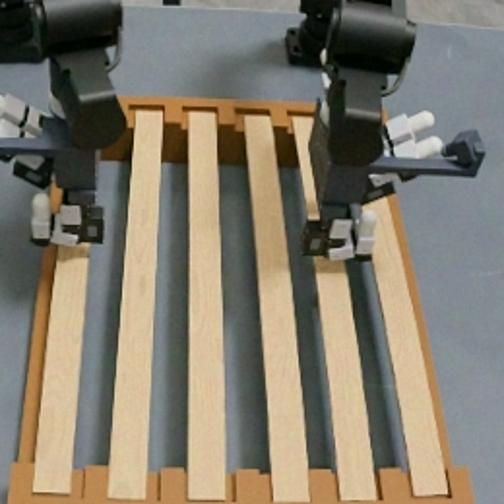

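Scene clock: 809.17 s.
left_arm: end_effector_position=(+0.4574, +0.2727, +0.1271) hand_goal=(-0.980, +0.000, +0.576, +0.696, -0.980, +0.000, +0.576, +0.696, +0.754, +0.000, -0.980, -0.390, +0.714, +0.678, +0.226, +0.168) hand_measured=(-0.970, -0.002, +0.578, +0.694, -0.968, -0.002, +0.578, +0.694, +0.756, +0.038, -0.968, -0.388, +0.714, +0.678, +0.222, +0.166) hand_current_ma=(+9, +0, +1, -1, +11, +0, +0, -1, +1, +50, +10, +1, +0, +0, -4, -1) hand_state=(goal, goal, goal, goal, goal, goal, goal, goal, goal, blocked, goal, goal, goal, goal, goal, goal) hand_current_limit=0.40 hand_speed=-0.60 end_effector_quat_wxyz=(+0.024, -0.005, +1.000, -0.003) | right_arm: end_effector_position=(+0.4603, -0.1992, +0.1243) hand_goal=(-0.980, +0.000, +0.576, +0.696, -0.980, +0.000, +0.576, +0.696, +0.754, +0.000, -0.980, -0.390, +0.714, +0.678, +0.226, +0.168) hand_measured=(-0.970, +0.000, +0.578, +0.694, -0.968, +0.000, +0.578, +0.694, +0.754, +0.032, -0.968, -0.388, +0.714, +0.678, +0.222, +0.166) hand_current_ma=(+29, -1, +5, -4, +36, -2, +3, -5, +1, +97, +32, +6, +1, -2, -14, -4) hand_state=(goal, goal, goal, goal, goal, goal, goal, goal, goal, blocked, goal, goal, goal, goal, goal, goal) hand_current_limit=0.40 hand_speed=-0.60 end_effector_quat_wxyz=(-0.004, +1.000, -0.010, +0.021)
Joint positions: left_arm=[-0.17 1.763 1.441 -1.202 -0.002 -1.742] | right_arm=[0.353 1.762 1.388 -1.154 0.005 1.898]
Joint torques (N m): left_arm=[-1.38 -7.82 3.3 0.95 -0.18 0.11] | right_arm=[0.91 -4.01 3.54 0.62 0.01 -0.22]
Heat: left arm: hottest elbow 35 °C; right arm: hottest shoulder 33 °C.
Hand target: left_arm +0.4452, +0.2750, +0.0386; -0.060, -0.001, +0.998, +0.010 | right_arm +0.4448, -0.2011, +0.0383; +0.019, +0.998, +0.000, -0.060
Off the commanded pose: left_arm 0.090 m, 10 deg | right_arm 0.087 m, 10 deg.

Scene clock: 810.37 s.
left_arm: end_effector_position=(+0.4622, +0.2721, +0.1157) hand_goal=(-0.980, +0.000, +0.576, +0.696, -0.980, +0.000, +0.576, +0.696, +0.754, +0.000, -0.980, -0.390, +0.714, +0.678, +0.226, +0.168) hand_measured=(-0.970, -0.002, +0.578, +0.694, -0.968, -0.002, +0.578, +0.694, +0.764, +0.068, -0.960, -0.388, +0.714, +0.678, +0.222, +0.166) hand_current_ma=(+9, +0, +1, -1, +11, +0, +0, -1, +8, +121, +24, +1, +0, +0, -4, -1) hand_state=(goal, goal, goal, goal, goal, goal, goal, goal, goal, blocked, blocked, goal, goal, goal, goal, goal) hand_current_limit=0.40 hand_speed=-0.60 end_effector_quat_wxyz=(+0.035, -0.005, +0.999, -0.005) | right_arm: end_effector_position=(+0.4692, -0.1955, +0.1149) hand_goal=(-0.980, +0.000, +0.576, +0.696, -0.980, +0.000, +0.576, +0.696, +0.754, +0.000, -0.980, -0.390, +0.714, +0.678, +0.226, +0.168) hand_measured=(-0.970, +0.000, +0.578, +0.694, -0.968, +0.000, +0.578, +0.694, +0.750, +0.058, -0.964, -0.388, +0.714, +0.678, +0.222, +0.166) hand_current_ma=(+29, -1, +5, -4, +36, -2, +3, -5, -7, +186, +47, +6, +1, -2, -14, -4) hand_state=(goal, goal, goal, goal, goal, goal, goal, goal, goal, blocked, goal, goal, goal, goal, goal, goal) hand_current_limit=0.40 hand_speed=-0.60 end_effector_quat_wxyz=(-0.005, +0.999, -0.008, +0.033)
Joint positions: left_arm=[-0.17 1.77 1.422 -1.152 -0.002 -1.742] | right_arm=[0.357 1.779 1.387 -1.113 0.012 1.898]
Joint torques (N m): left_arm=[-1.96 -0.91 0.18 0.88 -0.09 0.07] | right_arm=[0.79 1.96 0.14 0.65 -0.36 -0.12]
Heat: left arm: hottest elbow 35 °C; right arm: hottest shoulder 33 °C.
Hand target: left_arm +0.4301, +0.2750, -0.0415; -0.115, -0.001, +0.993, +0.019 | right_arm +0.4299, -0.2010, -0.0417; +0.037, +0.993, +0.000, -0.115
Off the commanded pose: left_arm 0.161 m, 17 deg | right_arm 0.162 m, 18 deg.

execute_actions([
  [[0.011,0,0.16,-0.0039,-0.0244,0,-0.98,0,0.576,0.696,-0.98,0,0.576,0.696,0.754,0,-0.98,-0.39,0.714,0.678,0.226,0.168,0.4,-0.6,0.011,0,0.16,0.0079,-0.0244,0,-0.98,0,0.576,0.696,-0.98,0,0.576,0.696,0.754,0,-0.98,-0.39,0.714,0.678,0.226,0.168,0.4,-0.6]],
  [[0.011,0,0.14,-0.0039,-0.0244,0,-0.98,0,0.576,0.696,-0.98,0,0.576,0.696,0.754,0,-0.98,-0.39,0.714,0.678,0.226,0.168,0.4,-0.6,0.011,0,0.14,0.0079,-0.0244,0,-0.98,0,0.576,0.696,-0.98,0,0.576,0.696,0.754,0,-0.98,-0.39,0.714,0.678,0.226,0.168,0.4,-0.6]],
  [[0.011,0,0.083,-0.0039,-0.0244,0,-0.98,0,0.576,0.696,-0.98,0,0.576,0.696,0.754,0,-0.98,-0.39,0.714,0.678,0.226,0.168,0.4,-0.6,0.011,0,0.083,0.0079,-0.0244,0,-0.98,0,0.576,0.696,-0.98,0,0.576,0.696,0.754,0,-0.98,-0.39,0.714,0.678,0.226,0.168,0.4,-0.6]],
  [[0,0.132,0,0,0,0,-0.98,0,0.576,0.696,-0.98,0,0.576,0.696,0.754,0,-0.98,-0.39,0.714,0.678,0.226,0.168,0.4,-0.6,0,0.133,0,0,0,0,-0.98,0,0.576,0.696,-0.98,0,0.576,0.696,0.754,0,-0.98,-0.39,0.714,0.678,0.226,0.168,0.4,-0.6]],
  [[0,0,-0.05,0,0,0,-0.98,0,0.576,0.696,-0.98,0,0.576,0.696,0.754,0,-0.98,-0.39,0.714,0.678,0.226,0.168,0.4,-0.6,0,0,-0.05,0,0,0,-0.98,0,0.576,0.696,-0.98,0,0.576,0.696,0.754,0,-0.98,-0.39,0.714,0.678,0.226,0.168,0.4,-0.6]],
], cameras=["cam_high"])

zoom_image(camera="cam_high", region=[170, 120, 430, 380])

execute_actions([
  [[0,0,-0.06,0,0,0,-0.98,0,0.576,0.696,-0.98,0,0.576,0.696,0.754,0,-0.98,-0.39,0.714,0.678,0.226,0.168,0.4,-0.6,0,0,-0.06,0,0,0,-0.98,0,0.576,0.696,-0.98,0,0.576,0.696,0.754,0,-0.98,-0.39,0.714,0.678,0.226,0.168,0.4,-0.6]],
  [[-0.004,0,-0.07,0.0004,0.0191,0,-0.98,0,0.576,0.696,-0.98,0,0.576,0.696,0.754,0,-0.98,-0.39,0.714,0.678,0.226,0.168,0.4,-0.6,-0.004,0,-0.07,-0.0085,0.0191,0,-0.98,0,0.576,0.696,-0.98,0,0.576,0.696,0.754,0,-0.98,-0.39,0.714,0.678,0.226,0.168,0.4,-0.6]],
  [[-0.004,0,-0.07,0.0004,0.0191,0,-0.98,0,0.576,0.696,-0.98,0,0.576,0.696,0.754,0,-0.98,-0.39,0.714,0.678,0.226,0.168,0.4,-0.6,-0.004,0,-0.07,-0.0085,0.0191,0,-0.98,0,0.576,0.696,-0.98,0,0.576,0.696,0.754,0,-0.98,-0.39,0.714,0.678,0.226,0.168,0.4,-0.6]],
])

execute_actions([
  [[-0.0125,0,-0.0667,0.0004,0.0175,0,-0.98,0,0.576,0.696,-0.98,0,0.576,0.696,0.754,0,-0.98,-0.39,0.714,0.678,0.226,0.168,0.4,-0.6,-0.0125,0,-0.0667,-0.0078,0.0175,0,-0.98,0,0.576,0.696,-0.98,0,0.576,0.696,0.754,0,-0.98,-0.39,0.714,0.678,0.226,0.168,0.4,-0.6]],
  [[-0.0125,0,-0.0667,0.0004,0.0175,0,-0.98,0,0.576,0.696,-0.98,0,0.576,0.696,0.754,0,-0.98,-0.39,0.714,0.678,0.226,0.168,0.4,-0.6,-0.0125,0,-0.0667,-0.0078,0.0175,0,-0.98,0,0.576,0.696,-0.98,0,0.576,0.696,0.754,0,-0.98,-0.39,0.714,0.678,0.226,0.168,0.4,-0.6]],
])

Scene clock: 819.80 s.
left_arm: end_effector_position=(+0.4499, +0.3523, +0.1666) hand_goal=(-0.980, +0.000, +0.576, +0.696, -0.980, +0.000, +0.576, +0.696, +0.754, +0.000, -0.980, -0.390, +0.714, +0.678, +0.226, +0.168) hand_measured=(-0.968, +0.000, +0.578, +0.694, -0.968, +0.000, +0.578, +0.694, +0.756, -0.004, -0.972, -0.388, +0.714, +0.678, +0.220, +0.166) hand_current_ma=(+11, +0, +1, -1, +12, +0, +0, -1, +0, -1, +5, +1, +0, +0, -5, -1) hand_state=(goal, goal, goal, goal, goal, goal, goal, goal, goal, goal, goal, goal, goal, goal, goal, goal) hand_current_limit=0.40 hand_speed=-0.60 end_effector_quat_wxyz=(+0.004, -0.004, +1.000, +0.001) | right_arm: end_effector_position=(+0.4500, -0.1203, +0.1677) hand_goal=(-0.980, +0.000, +0.576, +0.696, -0.980, +0.000, +0.576, +0.696, +0.754, +0.000, -0.980, -0.390, +0.714, +0.678, +0.226, +0.168) hand_measured=(-0.968, +0.000, +0.578, +0.694, -0.968, +0.000, +0.578, +0.694, +0.754, +0.004, -0.974, -0.388, +0.714, +0.678, +0.220, +0.166) hand_current_ma=(+35, -1, +5, -4, +40, -1, +3, -5, +2, +7, +15, +6, -1, -2, -18, -4) hand_state=(goal, goal, goal, goal, goal, goal, goal, goal, goal, goal, goal, goal, goal, goal, goal, goal) hand_current_limit=0.40 hand_speed=-0.60 end_effector_quat_wxyz=(-0.004, +1.000, +0.009, +0.004)
Joint positions: left_arm=[-0.021 1.724 1.493 -1.332 -0.001 -1.592] | right_arm=[0.498 1.79 1.545 -1.315 -0.003 2.006]
Joint torques (N m): left_arm=[-1.44 -17.67 6.01 0.65 -0.22 0.12] | right_arm=[0.21 -13.8 6.65 0.24 0.33 0.05]
Heat: left arm: hottest elbow 35 °C; right arm: hottest elbow 33 °C.
Hand target: left_arm +0.4499, +0.3542, +0.1583; +0.000, -0.001, +1.000, +0.000 | right_arm +0.4496, -0.1212, +0.1581; +0.000, +1.000, +0.000, +0.000
Off the commanded pose: left_arm 0.009 m, 1 deg | right_arm 0.010 m, 1 deg.
Images, in order (width x height): cam_high 504x504.

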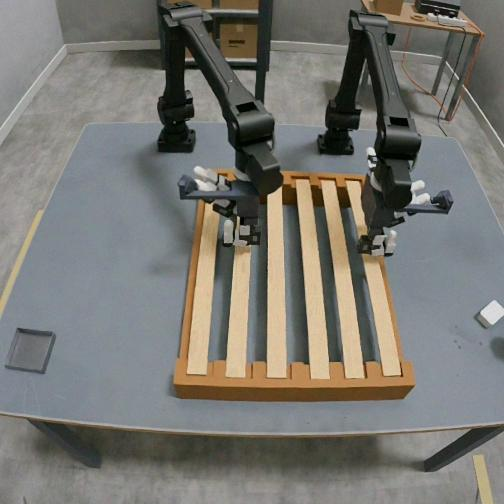

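Scaled by 1.938.

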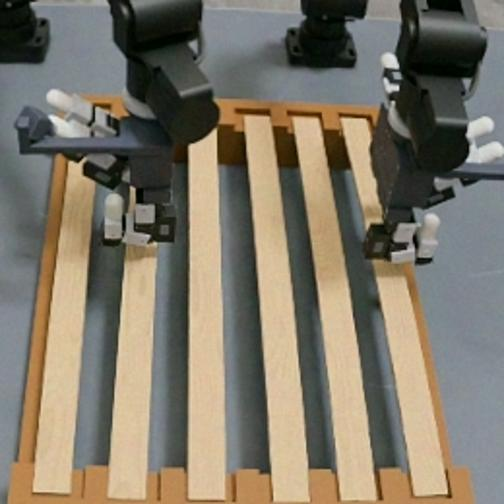

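Scene clock: 821.50 s.
left_arm: end_effector_position=(+0.4578, +0.3522, +0.1220) hand_goal=(-0.980, +0.000, +0.576, +0.696, -0.980, +0.000, +0.576, +0.696, +0.754, +0.000, -0.980, -0.390, +0.714, +0.678, +0.226, +0.168) hand_measured=(-0.970, +0.000, +0.578, +0.694, -0.968, +0.000, +0.578, +0.694, +0.762, +0.032, -0.968, -0.388, +0.714, +0.678, +0.222, +0.166) hand_current_ma=(+10, +0, +1, -1, +12, +0, +0, -1, +5, +38, +10, +1, +0, +0, -4, -1) hand_state=(goal, goal, goal, goal, goal, goal, goal, goal, goal, blocked, goal, goal, goal, goal, goal, goal) hand_current_limit=0.40 hand_speed=-0.60 end_effector_quat_wxyz=(+0.020, -0.004, +1.000, +0.000) | right_arm: end_effector_position=(+0.4596, -0.1161, +0.1271) hand_goal=(-0.980, +0.000, +0.576, +0.696, -0.980, +0.000, +0.576, +0.696, +0.754, +0.000, -0.980, -0.390, +0.714, +0.678, +0.226, +0.168) hand_measured=(-0.970, +0.000, +0.578, +0.694, -0.968, +0.000, +0.578, +0.694, +0.752, +0.026, -0.970, -0.388, +0.714, +0.678, +0.222, +0.166) hand_current_ma=(+33, -1, +5, -4, +39, -1, +3, -5, -7, +75, +29, +6, -1, -2, -16, -4) hand_state=(goal, goal, goal, goal, goal, goal, goal, goal, goal, blocked, goal, goal, goal, goal, goal, goal) hand_current_limit=0.40 hand_speed=-0.60 end_effector_quat_wxyz=(-0.007, +1.000, +0.004, +0.017)
Joint positions: left_arm=[-0.021 1.756 1.416 -1.192 -0.001 -1.591] | right_arm=[0.498 1.832 1.495 -1.198 0.003 2.016]
Joint torques (N m): left_arm=[-1.38 -8.06 3.44 0.83 -0.23 0.09] | right_arm=[0.38 -4.54 3.75 0.65 -0.11 0.01]
Heat: left arm: hottest elbow 35 °C; right arm: hottest elbow 33 °C.
Hand target: left_arm +0.4451, +0.3542, +0.0382; -0.060, -0.001, +0.998, +0.001 | right_arm +0.4449, -0.1212, +0.0381; +0.026, +0.998, +0.000, -0.060
Off the commanded pose: left_arm 0.085 m, 9 deg | right_arm 0.090 m, 10 deg.

Scene clock: 822.70 s.
left_arm: end_effector_position=(+0.4616, +0.3521, +0.1086) hand_goal=(-0.980, +0.000, +0.576, +0.696, -0.980, +0.000, +0.576, +0.696, +0.754, +0.000, -0.980, -0.390, +0.714, +0.678, +0.226, +0.168) hand_measured=(-0.970, +0.000, +0.578, +0.694, -0.968, +0.000, +0.578, +0.694, +0.772, +0.050, -0.958, -0.388, +0.714, +0.678, +0.222, +0.166) hand_current_ma=(+10, +0, +1, -1, +12, +0, +0, -1, +24, +78, +27, +1, +0, +0, -4, -1) hand_state=(goal, goal, goal, goal, goal, goal, goal, goal, goal, blocked, blocked, goal, goal, goal, goal, goal) hand_current_limit=0.40 hand_speed=-0.60 end_effector_quat_wxyz=(+0.029, -0.004, +1.000, +0.000) | right_arm: end_effector_position=(+0.4628, -0.1123, +0.1177) hand_goal=(-0.980, +0.000, +0.576, +0.696, -0.980, +0.000, +0.576, +0.696, +0.754, +0.000, -0.980, -0.390, +0.714, +0.678, +0.226, +0.168) hand_measured=(-0.970, +0.000, +0.578, +0.694, -0.968, +0.000, +0.578, +0.694, +0.736, +0.044, -0.968, -0.388, +0.714, +0.678, +0.222, +0.166) hand_current_ma=(+33, -1, +5, -4, +39, -1, +3, -5, -60, +135, +38, +6, -1, -2, -16, -4) hand_state=(goal, goal, goal, goal, goal, goal, goal, goal, goal, blocked, goal, goal, goal, goal, goal, goal) hand_current_limit=0.40 hand_speed=-0.60 end_effector_quat_wxyz=(-0.006, +1.000, -0.003, +0.020)
Joint positions: left_arm=[-0.021 1.766 1.393 -1.14 -0.001 -1.591] | right_arm=[0.501 1.851 1.497 -1.177 0.007 2.034]
Joint torques (N m): left_arm=[-1.55 -1.49 0.59 0.8 -0.25 0.09] | right_arm=[0.62 0.97 0.34 0.9 -0.55 -0.07]
Heat: left arm: hottest elbow 34 °C; right arm: hottest shoulder 32 °C.
Hand target: left_arm +0.4302, +0.3542, -0.0417; -0.115, -0.001, +0.993, +0.003 | right_arm +0.4299, -0.1213, -0.0420; +0.051, +0.992, +0.000, -0.115
Off the commanded pose: left_arm 0.154 m, 17 deg | right_arm 0.163 m, 17 deg.

execute_actions([
  [[0.011,0,0.16,-0.0005,-0.0244,0,-0.98,0,0.576,0.696,-0.98,0,0.576,0.696,0.754,0,-0.98,-0.39,0.714,0.678,0.226,0.168,0.4,-0.6,0.011,0,0.16,0.0109,-0.0244,0,-0.98,0,0.576,0.696,-0.98,0,0.576,0.696,0.754,0,-0.98,-0.39,0.714,0.678,0.226,0.168,0.4,-0.6]],
  [[0.011,0,0.14,-0.0005,-0.0244,0,-0.98,0,0.576,0.696,-0.98,0,0.576,0.696,0.754,0,-0.98,-0.39,0.714,0.678,0.226,0.168,0.4,-0.6,0.011,0,0.14,0.0109,-0.0244,0,-0.98,0,0.576,0.696,-0.98,0,0.576,0.696,0.754,0,-0.98,-0.39,0.714,0.678,0.226,0.168,0.4,-0.6]],
  [[0.011,0,0.085,-0.0005,-0.0244,0,-0.98,0,0.576,0.696,-0.98,0,0.576,0.696,0.754,0,-0.98,-0.39,0.714,0.678,0.226,0.168,0.4,-0.6,0.011,0,0.085,0.0109,-0.0244,0,-0.98,0,0.576,0.696,-0.98,0,0.576,0.696,0.754,0,-0.98,-0.39,0.714,0.678,0.226,0.168,0.4,-0.6]],
  [[-0.08,-0.053,0,0,0,-0.0417,-0.98,0,0.576,0.696,-0.98,0,0.576,0.696,0.754,0,-0.98,-0.39,0.714,0.678,0.226,0.168,0.4,-0.6,-0.079,-0.009,0,0,0,0.0417,-0.98,0,0.576,0.696,-0.98,0,0.576,0.696,0.754,0,-0.98,-0.39,0.714,0.678,0.226,0.168,0.4,-0.6]],
  [[-0.08,-0.053,0,0,0,-0.0417,-0.98,0,0.576,0.696,-0.98,0,0.576,0.696,0.754,0,-0.98,-0.39,0.714,0.678,0.226,0.168,0.4,-0.6,-0.079,-0.009,0,0,0,0.0417,-0.98,0,0.576,0.696,-0.98,0,0.576,0.696,0.754,0,-0.98,-0.39,0.714,0.678,0.226,0.168,0.4,-0.6]],
  [[0,0,-0.05,0,0,0,-0.98,0,0.576,0.696,-0.98,0,0.576,0.696,0.754,0,-0.98,-0.39,0.714,0.678,0.226,0.168,0.4,-0.6,0,0,-0.05,0,0,0,-0.98,0,0.576,0.696,-0.98,0,0.576,0.696,0.754,0,-0.98,-0.39,0.714,0.678,0.226,0.168,0.4,-0.6]],
], cameras=["cam_high"])

zoom_image(camera="cam_high", region=[170, 100, 430, 360])

Scene clock: 837.70 s.
left_arm: end_effector_position=(+0.3520, +0.2877, +0.1697) hand_goal=(-0.980, +0.000, +0.576, +0.696, -0.980, +0.000, +0.576, +0.696, +0.754, +0.000, -0.980, -0.390, +0.714, +0.678, +0.226, +0.168) hand_measured=(-0.970, -0.002, +0.578, +0.694, -0.968, -0.002, +0.578, +0.694, +0.754, -0.002, -0.974, -0.388, +0.714, +0.678, +0.222, +0.166) hand_current_ma=(+9, +0, +1, -1, +12, +0, +0, -1, +0, +0, +5, +1, +0, +0, -3, -1) hand_state=(goal, goal, goal, goal, goal, goal, goal, goal, goal, goal, goal, goal, goal, goal, goal, goal) hand_current_limit=0.40 hand_speed=-0.60 end_effector_quat_wxyz=(+0.008, +0.128, +0.992, -0.001) | right_arm: end_effector_position=(+0.3528, -0.1319, +0.1633) hand_goal=(-0.980, +0.000, +0.576, +0.696, -0.980, +0.000, +0.576, +0.696, +0.754, +0.000, -0.980, -0.390, +0.714, +0.678, +0.226, +0.168) hand_measured=(-0.972, -0.002, +0.578, +0.694, -0.970, -0.002, +0.578, +0.694, +0.756, +0.000, -0.974, -0.388, +0.716, +0.678, +0.222, +0.166) hand_current_ma=(+26, -2, +4, -4, +33, -2, +3, -5, +4, -1, +13, +6, +2, -2, -13, -4) hand_state=(goal, goal, goal, goal, goal, goal, goal, goal, goal, goal, goal, goal, goal, goal, goal, goal) hand_current_limit=0.40 hand_speed=-0.60 end_effector_quat_wxyz=(+0.000, +0.992, +0.123, +0.000)
Joint positions: left_arm=[-0.191 1.427 1.149 -1.276 0 -1.497] | right_arm=[0.599 1.533 1.202 -1.24 0 1.878]
Joint torques (N m): left_arm=[-1.26 -11.28 6.31 0.68 -0.29 0.11] | right_arm=[0.26 -10.58 6.64 0.18 0.19 -0.22]
Heat: left arm: hottest elbow 34 °C; right arm: hottest shoulder 32 °C.
Hand target: left_arm +0.3539, +0.2905, +0.1592; +0.000, +0.130, +0.992, +0.000 | right_arm +0.3549, -0.1320, +0.1590; +0.000, +0.991, +0.131, -0.001
Off the commanded pose: left_arm 0.011 m, 1 deg | right_arm 0.005 m, 1 deg.
Images, in order (width x height): cam_high 504x504.

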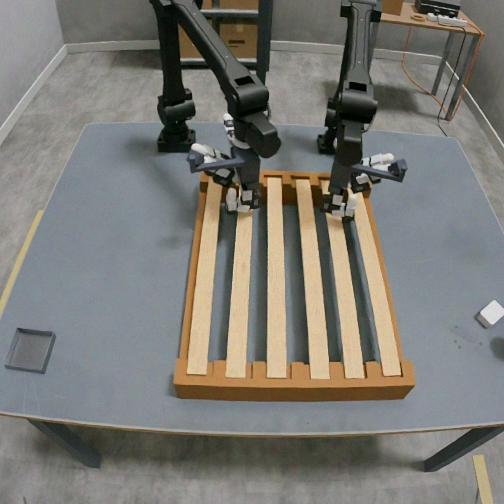

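Scaled by 1.938.

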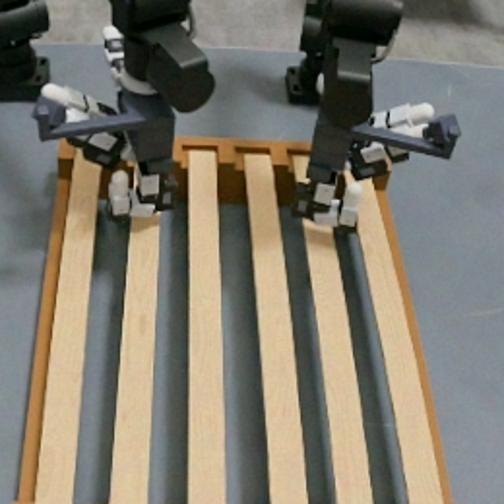

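execute_actions([
  [[0,0,-0.06,0,0,0,-0.98,0,0.576,0.696,-0.98,0,0.576,0.696,0.754,0,-0.98,-0.39,0.714,0.678,0.226,0.168,0.4,-0.6,0,0,-0.06,0,0,0,-0.98,0,0.576,0.696,-0.98,0,0.576,0.696,0.754,0,-0.98,-0.39,0.714,0.678,0.226,0.168,0.4,-0.6]],
  [[-0.004,0,-0.07,0.0036,0.022,0,-0.98,0,0.576,0.696,-0.98,0,0.576,0.696,0.754,0,-0.98,-0.39,0.714,0.678,0.226,0.168,0.4,-0.6,-0.004,0,-0.07,-0.011,0.022,0,-0.98,0,0.576,0.696,-0.98,0,0.576,0.696,0.754,0,-0.98,-0.39,0.714,0.678,0.226,0.168,0.4,-0.6]],
  [[-0.004,0,-0.07,0.0036,0.022,0,-0.98,0,0.576,0.696,-0.98,0,0.576,0.696,0.754,0,-0.98,-0.39,0.714,0.678,0.226,0.168,0.4,-0.6,-0.004,0,-0.07,-0.011,0.022,0,-0.98,0,0.576,0.696,-0.98,0,0.576,0.696,0.754,0,-0.98,-0.39,0.714,0.678,0.226,0.168,0.4,-0.6]],
])

execute_actions([
  [[-0.0125,0,-0.0667,0.0036,0.022,0,-0.98,0,0.576,0.696,-0.98,0,0.576,0.696,0.754,0,-0.98,-0.39,0.714,0.678,0.226,0.168,0.4,-0.6,-0.0125,0,-0.0667,-0.011,0.022,0,-0.98,0,0.576,0.696,-0.98,0,0.576,0.696,0.754,0,-0.98,-0.39,0.714,0.678,0.226,0.168,0.4,-0.6]],
  [[-0.0125,0,-0.0667,0.0036,0.022,0,-0.98,0,0.576,0.696,-0.98,0,0.576,0.696,0.754,0,-0.98,-0.39,0.714,0.678,0.226,0.168,0.4,-0.6,-0.0125,0,-0.0667,-0.011,0.022,0,-0.98,0,0.576,0.696,-0.98,0,0.576,0.696,0.754,0,-0.98,-0.39,0.714,0.678,0.226,0.168,0.4,-0.6]],
])

Scene clock: 844.90 s.
left_arm: end_effector_position=(+0.3649, +0.2869, +0.1241) hand_goal=(-0.980, +0.000, +0.576, +0.696, -0.980, +0.000, +0.576, +0.696, +0.754, +0.000, -0.980, -0.390, +0.714, +0.678, +0.226, +0.168) hand_measured=(-0.970, -0.002, +0.578, +0.694, -0.968, -0.002, +0.578, +0.694, +0.756, +0.040, -0.968, -0.388, +0.714, +0.678, +0.222, +0.166) hand_current_ma=(+8, +0, +1, -1, +11, +0, +0, -1, +1, +57, +11, +1, +0, +0, -3, -1) hand_state=(goal, goal, goal, goal, goal, goal, goal, goal, goal, blocked, goal, goal, goal, goal, goal, goal) hand_current_limit=0.40 hand_speed=-0.60 end_effector_quat_wxyz=(+0.023, +0.127, +0.992, +0.000) | right_arm: end_effector_position=(+0.3655, -0.1236, +0.1239) hand_goal=(-0.980, +0.000, +0.576, +0.696, -0.980, +0.000, +0.576, +0.696, +0.754, +0.000, -0.980, -0.390, +0.714, +0.678, +0.226, +0.168) hand_measured=(-0.970, -0.002, +0.578, +0.694, -0.968, -0.002, +0.578, +0.694, +0.736, +0.022, -0.970, -0.388, +0.716, +0.678, +0.222, +0.166) hand_current_ma=(+28, -2, +4, -4, +35, -2, +3, -5, -61, +61, +27, +6, +2, -2, -13, -4) hand_state=(goal, goal, goal, goal, goal, goal, goal, goal, goal, blocked, goal, goal, goal, goal, goal, goal) hand_current_limit=0.40 hand_speed=-0.60 end_effector_quat_wxyz=(-0.005, +0.992, +0.124, +0.010)
Joint positions: left_arm=[-0.189 1.483 1.082 -1.125 -0.002 -1.496] | right_arm=[0.599 1.594 1.166 -1.121 -0.002 1.877]
Joint torques (N m): left_arm=[-1.38 -1.32 2.51 1.13 -0.07 0.09] | right_arm=[0.85 -0.91 2.63 0.96 -0.38 -0.2]
Heat: left arm: hottest elbow 35 °C; right arm: hottest shoulder 32 °C.
Hand target: left_arm +0.3491, +0.2907, +0.0392; -0.070, +0.130, +0.989, +0.003 | right_arm +0.3501, -0.1319, +0.0391; +0.025, +0.988, +0.130, -0.073
Off the commanded pose: left_arm 0.086 m, 11 deg | right_arm 0.087 m, 10 deg.

Scene clock: 846.10 s.
left_arm: end_effector_position=(+0.3707, +0.2861, +0.1156) hand_goal=(-0.980, +0.000, +0.576, +0.696, -0.980, +0.000, +0.576, +0.696, +0.754, +0.000, -0.980, -0.390, +0.714, +0.678, +0.226, +0.168) hand_measured=(-0.970, -0.002, +0.578, +0.694, -0.968, -0.002, +0.578, +0.694, +0.752, +0.068, -0.964, -0.388, +0.714, +0.678, +0.222, +0.166) hand_current_ma=(+8, +0, +1, -1, +11, +0, +0, -1, -1, +119, +18, +1, +0, +0, -3, -1) hand_state=(goal, goal, goal, goal, goal, goal, goal, goal, goal, blocked, goal, goal, goal, goal, goal, goal) hand_current_limit=0.40 hand_speed=-0.60 end_effector_quat_wxyz=(+0.027, +0.124, +0.992, +0.001) | right_arm: end_effector_position=(+0.3684, -0.1204, +0.1180) hand_goal=(-0.980, +0.000, +0.576, +0.696, -0.980, +0.000, +0.576, +0.696, +0.754, +0.000, -0.980, -0.390, +0.714, +0.678, +0.226, +0.168) hand_measured=(-0.970, -0.002, +0.578, +0.694, -0.968, -0.002, +0.578, +0.694, +0.702, +0.034, -0.970, -0.388, +0.716, +0.678, +0.222, +0.166) hand_current_ma=(+28, -2, +4, -4, +35, -2, +3, -5, -204, +103, +27, +6, +2, -2, -13, -4) hand_state=(goal, goal, goal, goal, goal, goal, goal, goal, blocked, blocked, goal, goal, goal, goal, goal, goal) hand_current_limit=0.40 hand_speed=-0.60 end_effector_quat_wxyz=(-0.004, +0.993, +0.117, +0.004)
Joint positions: left_arm=[-0.189 1.503 1.079 -1.093 -0.004 -1.502] | right_arm=[0.599 1.62 1.181 -1.121 -0.004 1.891]
Joint torques (N m): left_arm=[-1.9 5.83 -1.06 0.99 0.15 0.09] | right_arm=[1.79 6.65 -0.65 1.25 -1.06 -0.28]
Heat: left arm: hottest elbow 35 °C; right arm: hottest shoulder 32 °C.
Hand target: left_arm +0.3341, +0.2906, -0.0408; -0.140, +0.129, +0.982, +0.005 | right_arm +0.3351, -0.1320, -0.0410; +0.050, +0.980, +0.129, -0.146
Off the commanded pose: left_arm 0.161 m, 19 deg | right_arm 0.163 m, 18 deg.

execute_actions(actions=[], cameras=["cam_high"])

Scene clock: 854.73 s.
left_arm: end_effector_position=(+0.3707, +0.2861, +0.1156) hand_goal=(-0.980, +0.000, +0.576, +0.696, -0.980, +0.000, +0.576, +0.696, +0.754, +0.000, -0.980, -0.390, +0.714, +0.678, +0.226, +0.168) hand_measured=(-0.970, -0.002, +0.578, +0.694, -0.968, -0.002, +0.578, +0.694, +0.752, +0.068, -0.964, -0.388, +0.714, +0.678, +0.222, +0.166) hand_current_ma=(+8, +0, +1, -1, +11, +0, +0, -1, -1, +119, +18, +1, +0, +0, -3, -1) hand_state=(goal, goal, goal, goal, goal, goal, goal, goal, goal, blocked, goal, goal, goal, goal, goal, goal) hand_current_limit=0.40 hand_speed=-0.60 end_effector_quat_wxyz=(+0.027, +0.124, +0.992, +0.001) | right_arm: end_effector_position=(+0.3684, -0.1204, +0.1180) hand_goal=(-0.980, +0.000, +0.576, +0.696, -0.980, +0.000, +0.576, +0.696, +0.754, +0.000, -0.980, -0.390, +0.714, +0.678, +0.226, +0.168) hand_measured=(-0.970, -0.002, +0.578, +0.694, -0.968, -0.002, +0.578, +0.694, +0.702, +0.034, -0.970, -0.388, +0.716, +0.678, +0.222, +0.166) hand_current_ma=(+28, -2, +4, -4, +35, -2, +3, -5, -204, +103, +27, +6, +2, -2, -13, -4) hand_state=(goal, goal, goal, goal, goal, goal, goal, goal, blocked, blocked, goal, goal, goal, goal, goal, goal) hand_current_limit=0.40 hand_speed=-0.60 end_effector_quat_wxyz=(-0.004, +0.993, +0.117, +0.004)
Joint positions: left_arm=[-0.189 1.503 1.079 -1.093 -0.004 -1.502] | right_arm=[0.599 1.62 1.181 -1.121 -0.004 1.891]
Joint velocities: within noise
Joint torques (N m): left_arm=[-2.32 5.77 -1.07 0.96 0.17 0.08] | right_arm=[1.32 6.01 -0.64 1.21 -1.07 -0.26]
Heat: left arm: hottest elbow 34 °C; right arm: hottest shoulder 32 °C.
Hand target: left_arm +0.3341, +0.2906, -0.0408; -0.140, +0.129, +0.982, +0.005 | right_arm +0.3351, -0.1320, -0.0410; +0.050, +0.980, +0.129, -0.146
Off the commanded pose: left_arm 0.161 m, 19 deg | right_arm 0.163 m, 18 deg.
Images, in order (width x height): cam_high 504x504.

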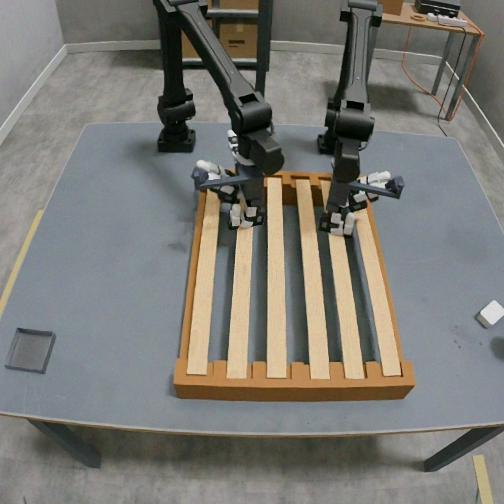

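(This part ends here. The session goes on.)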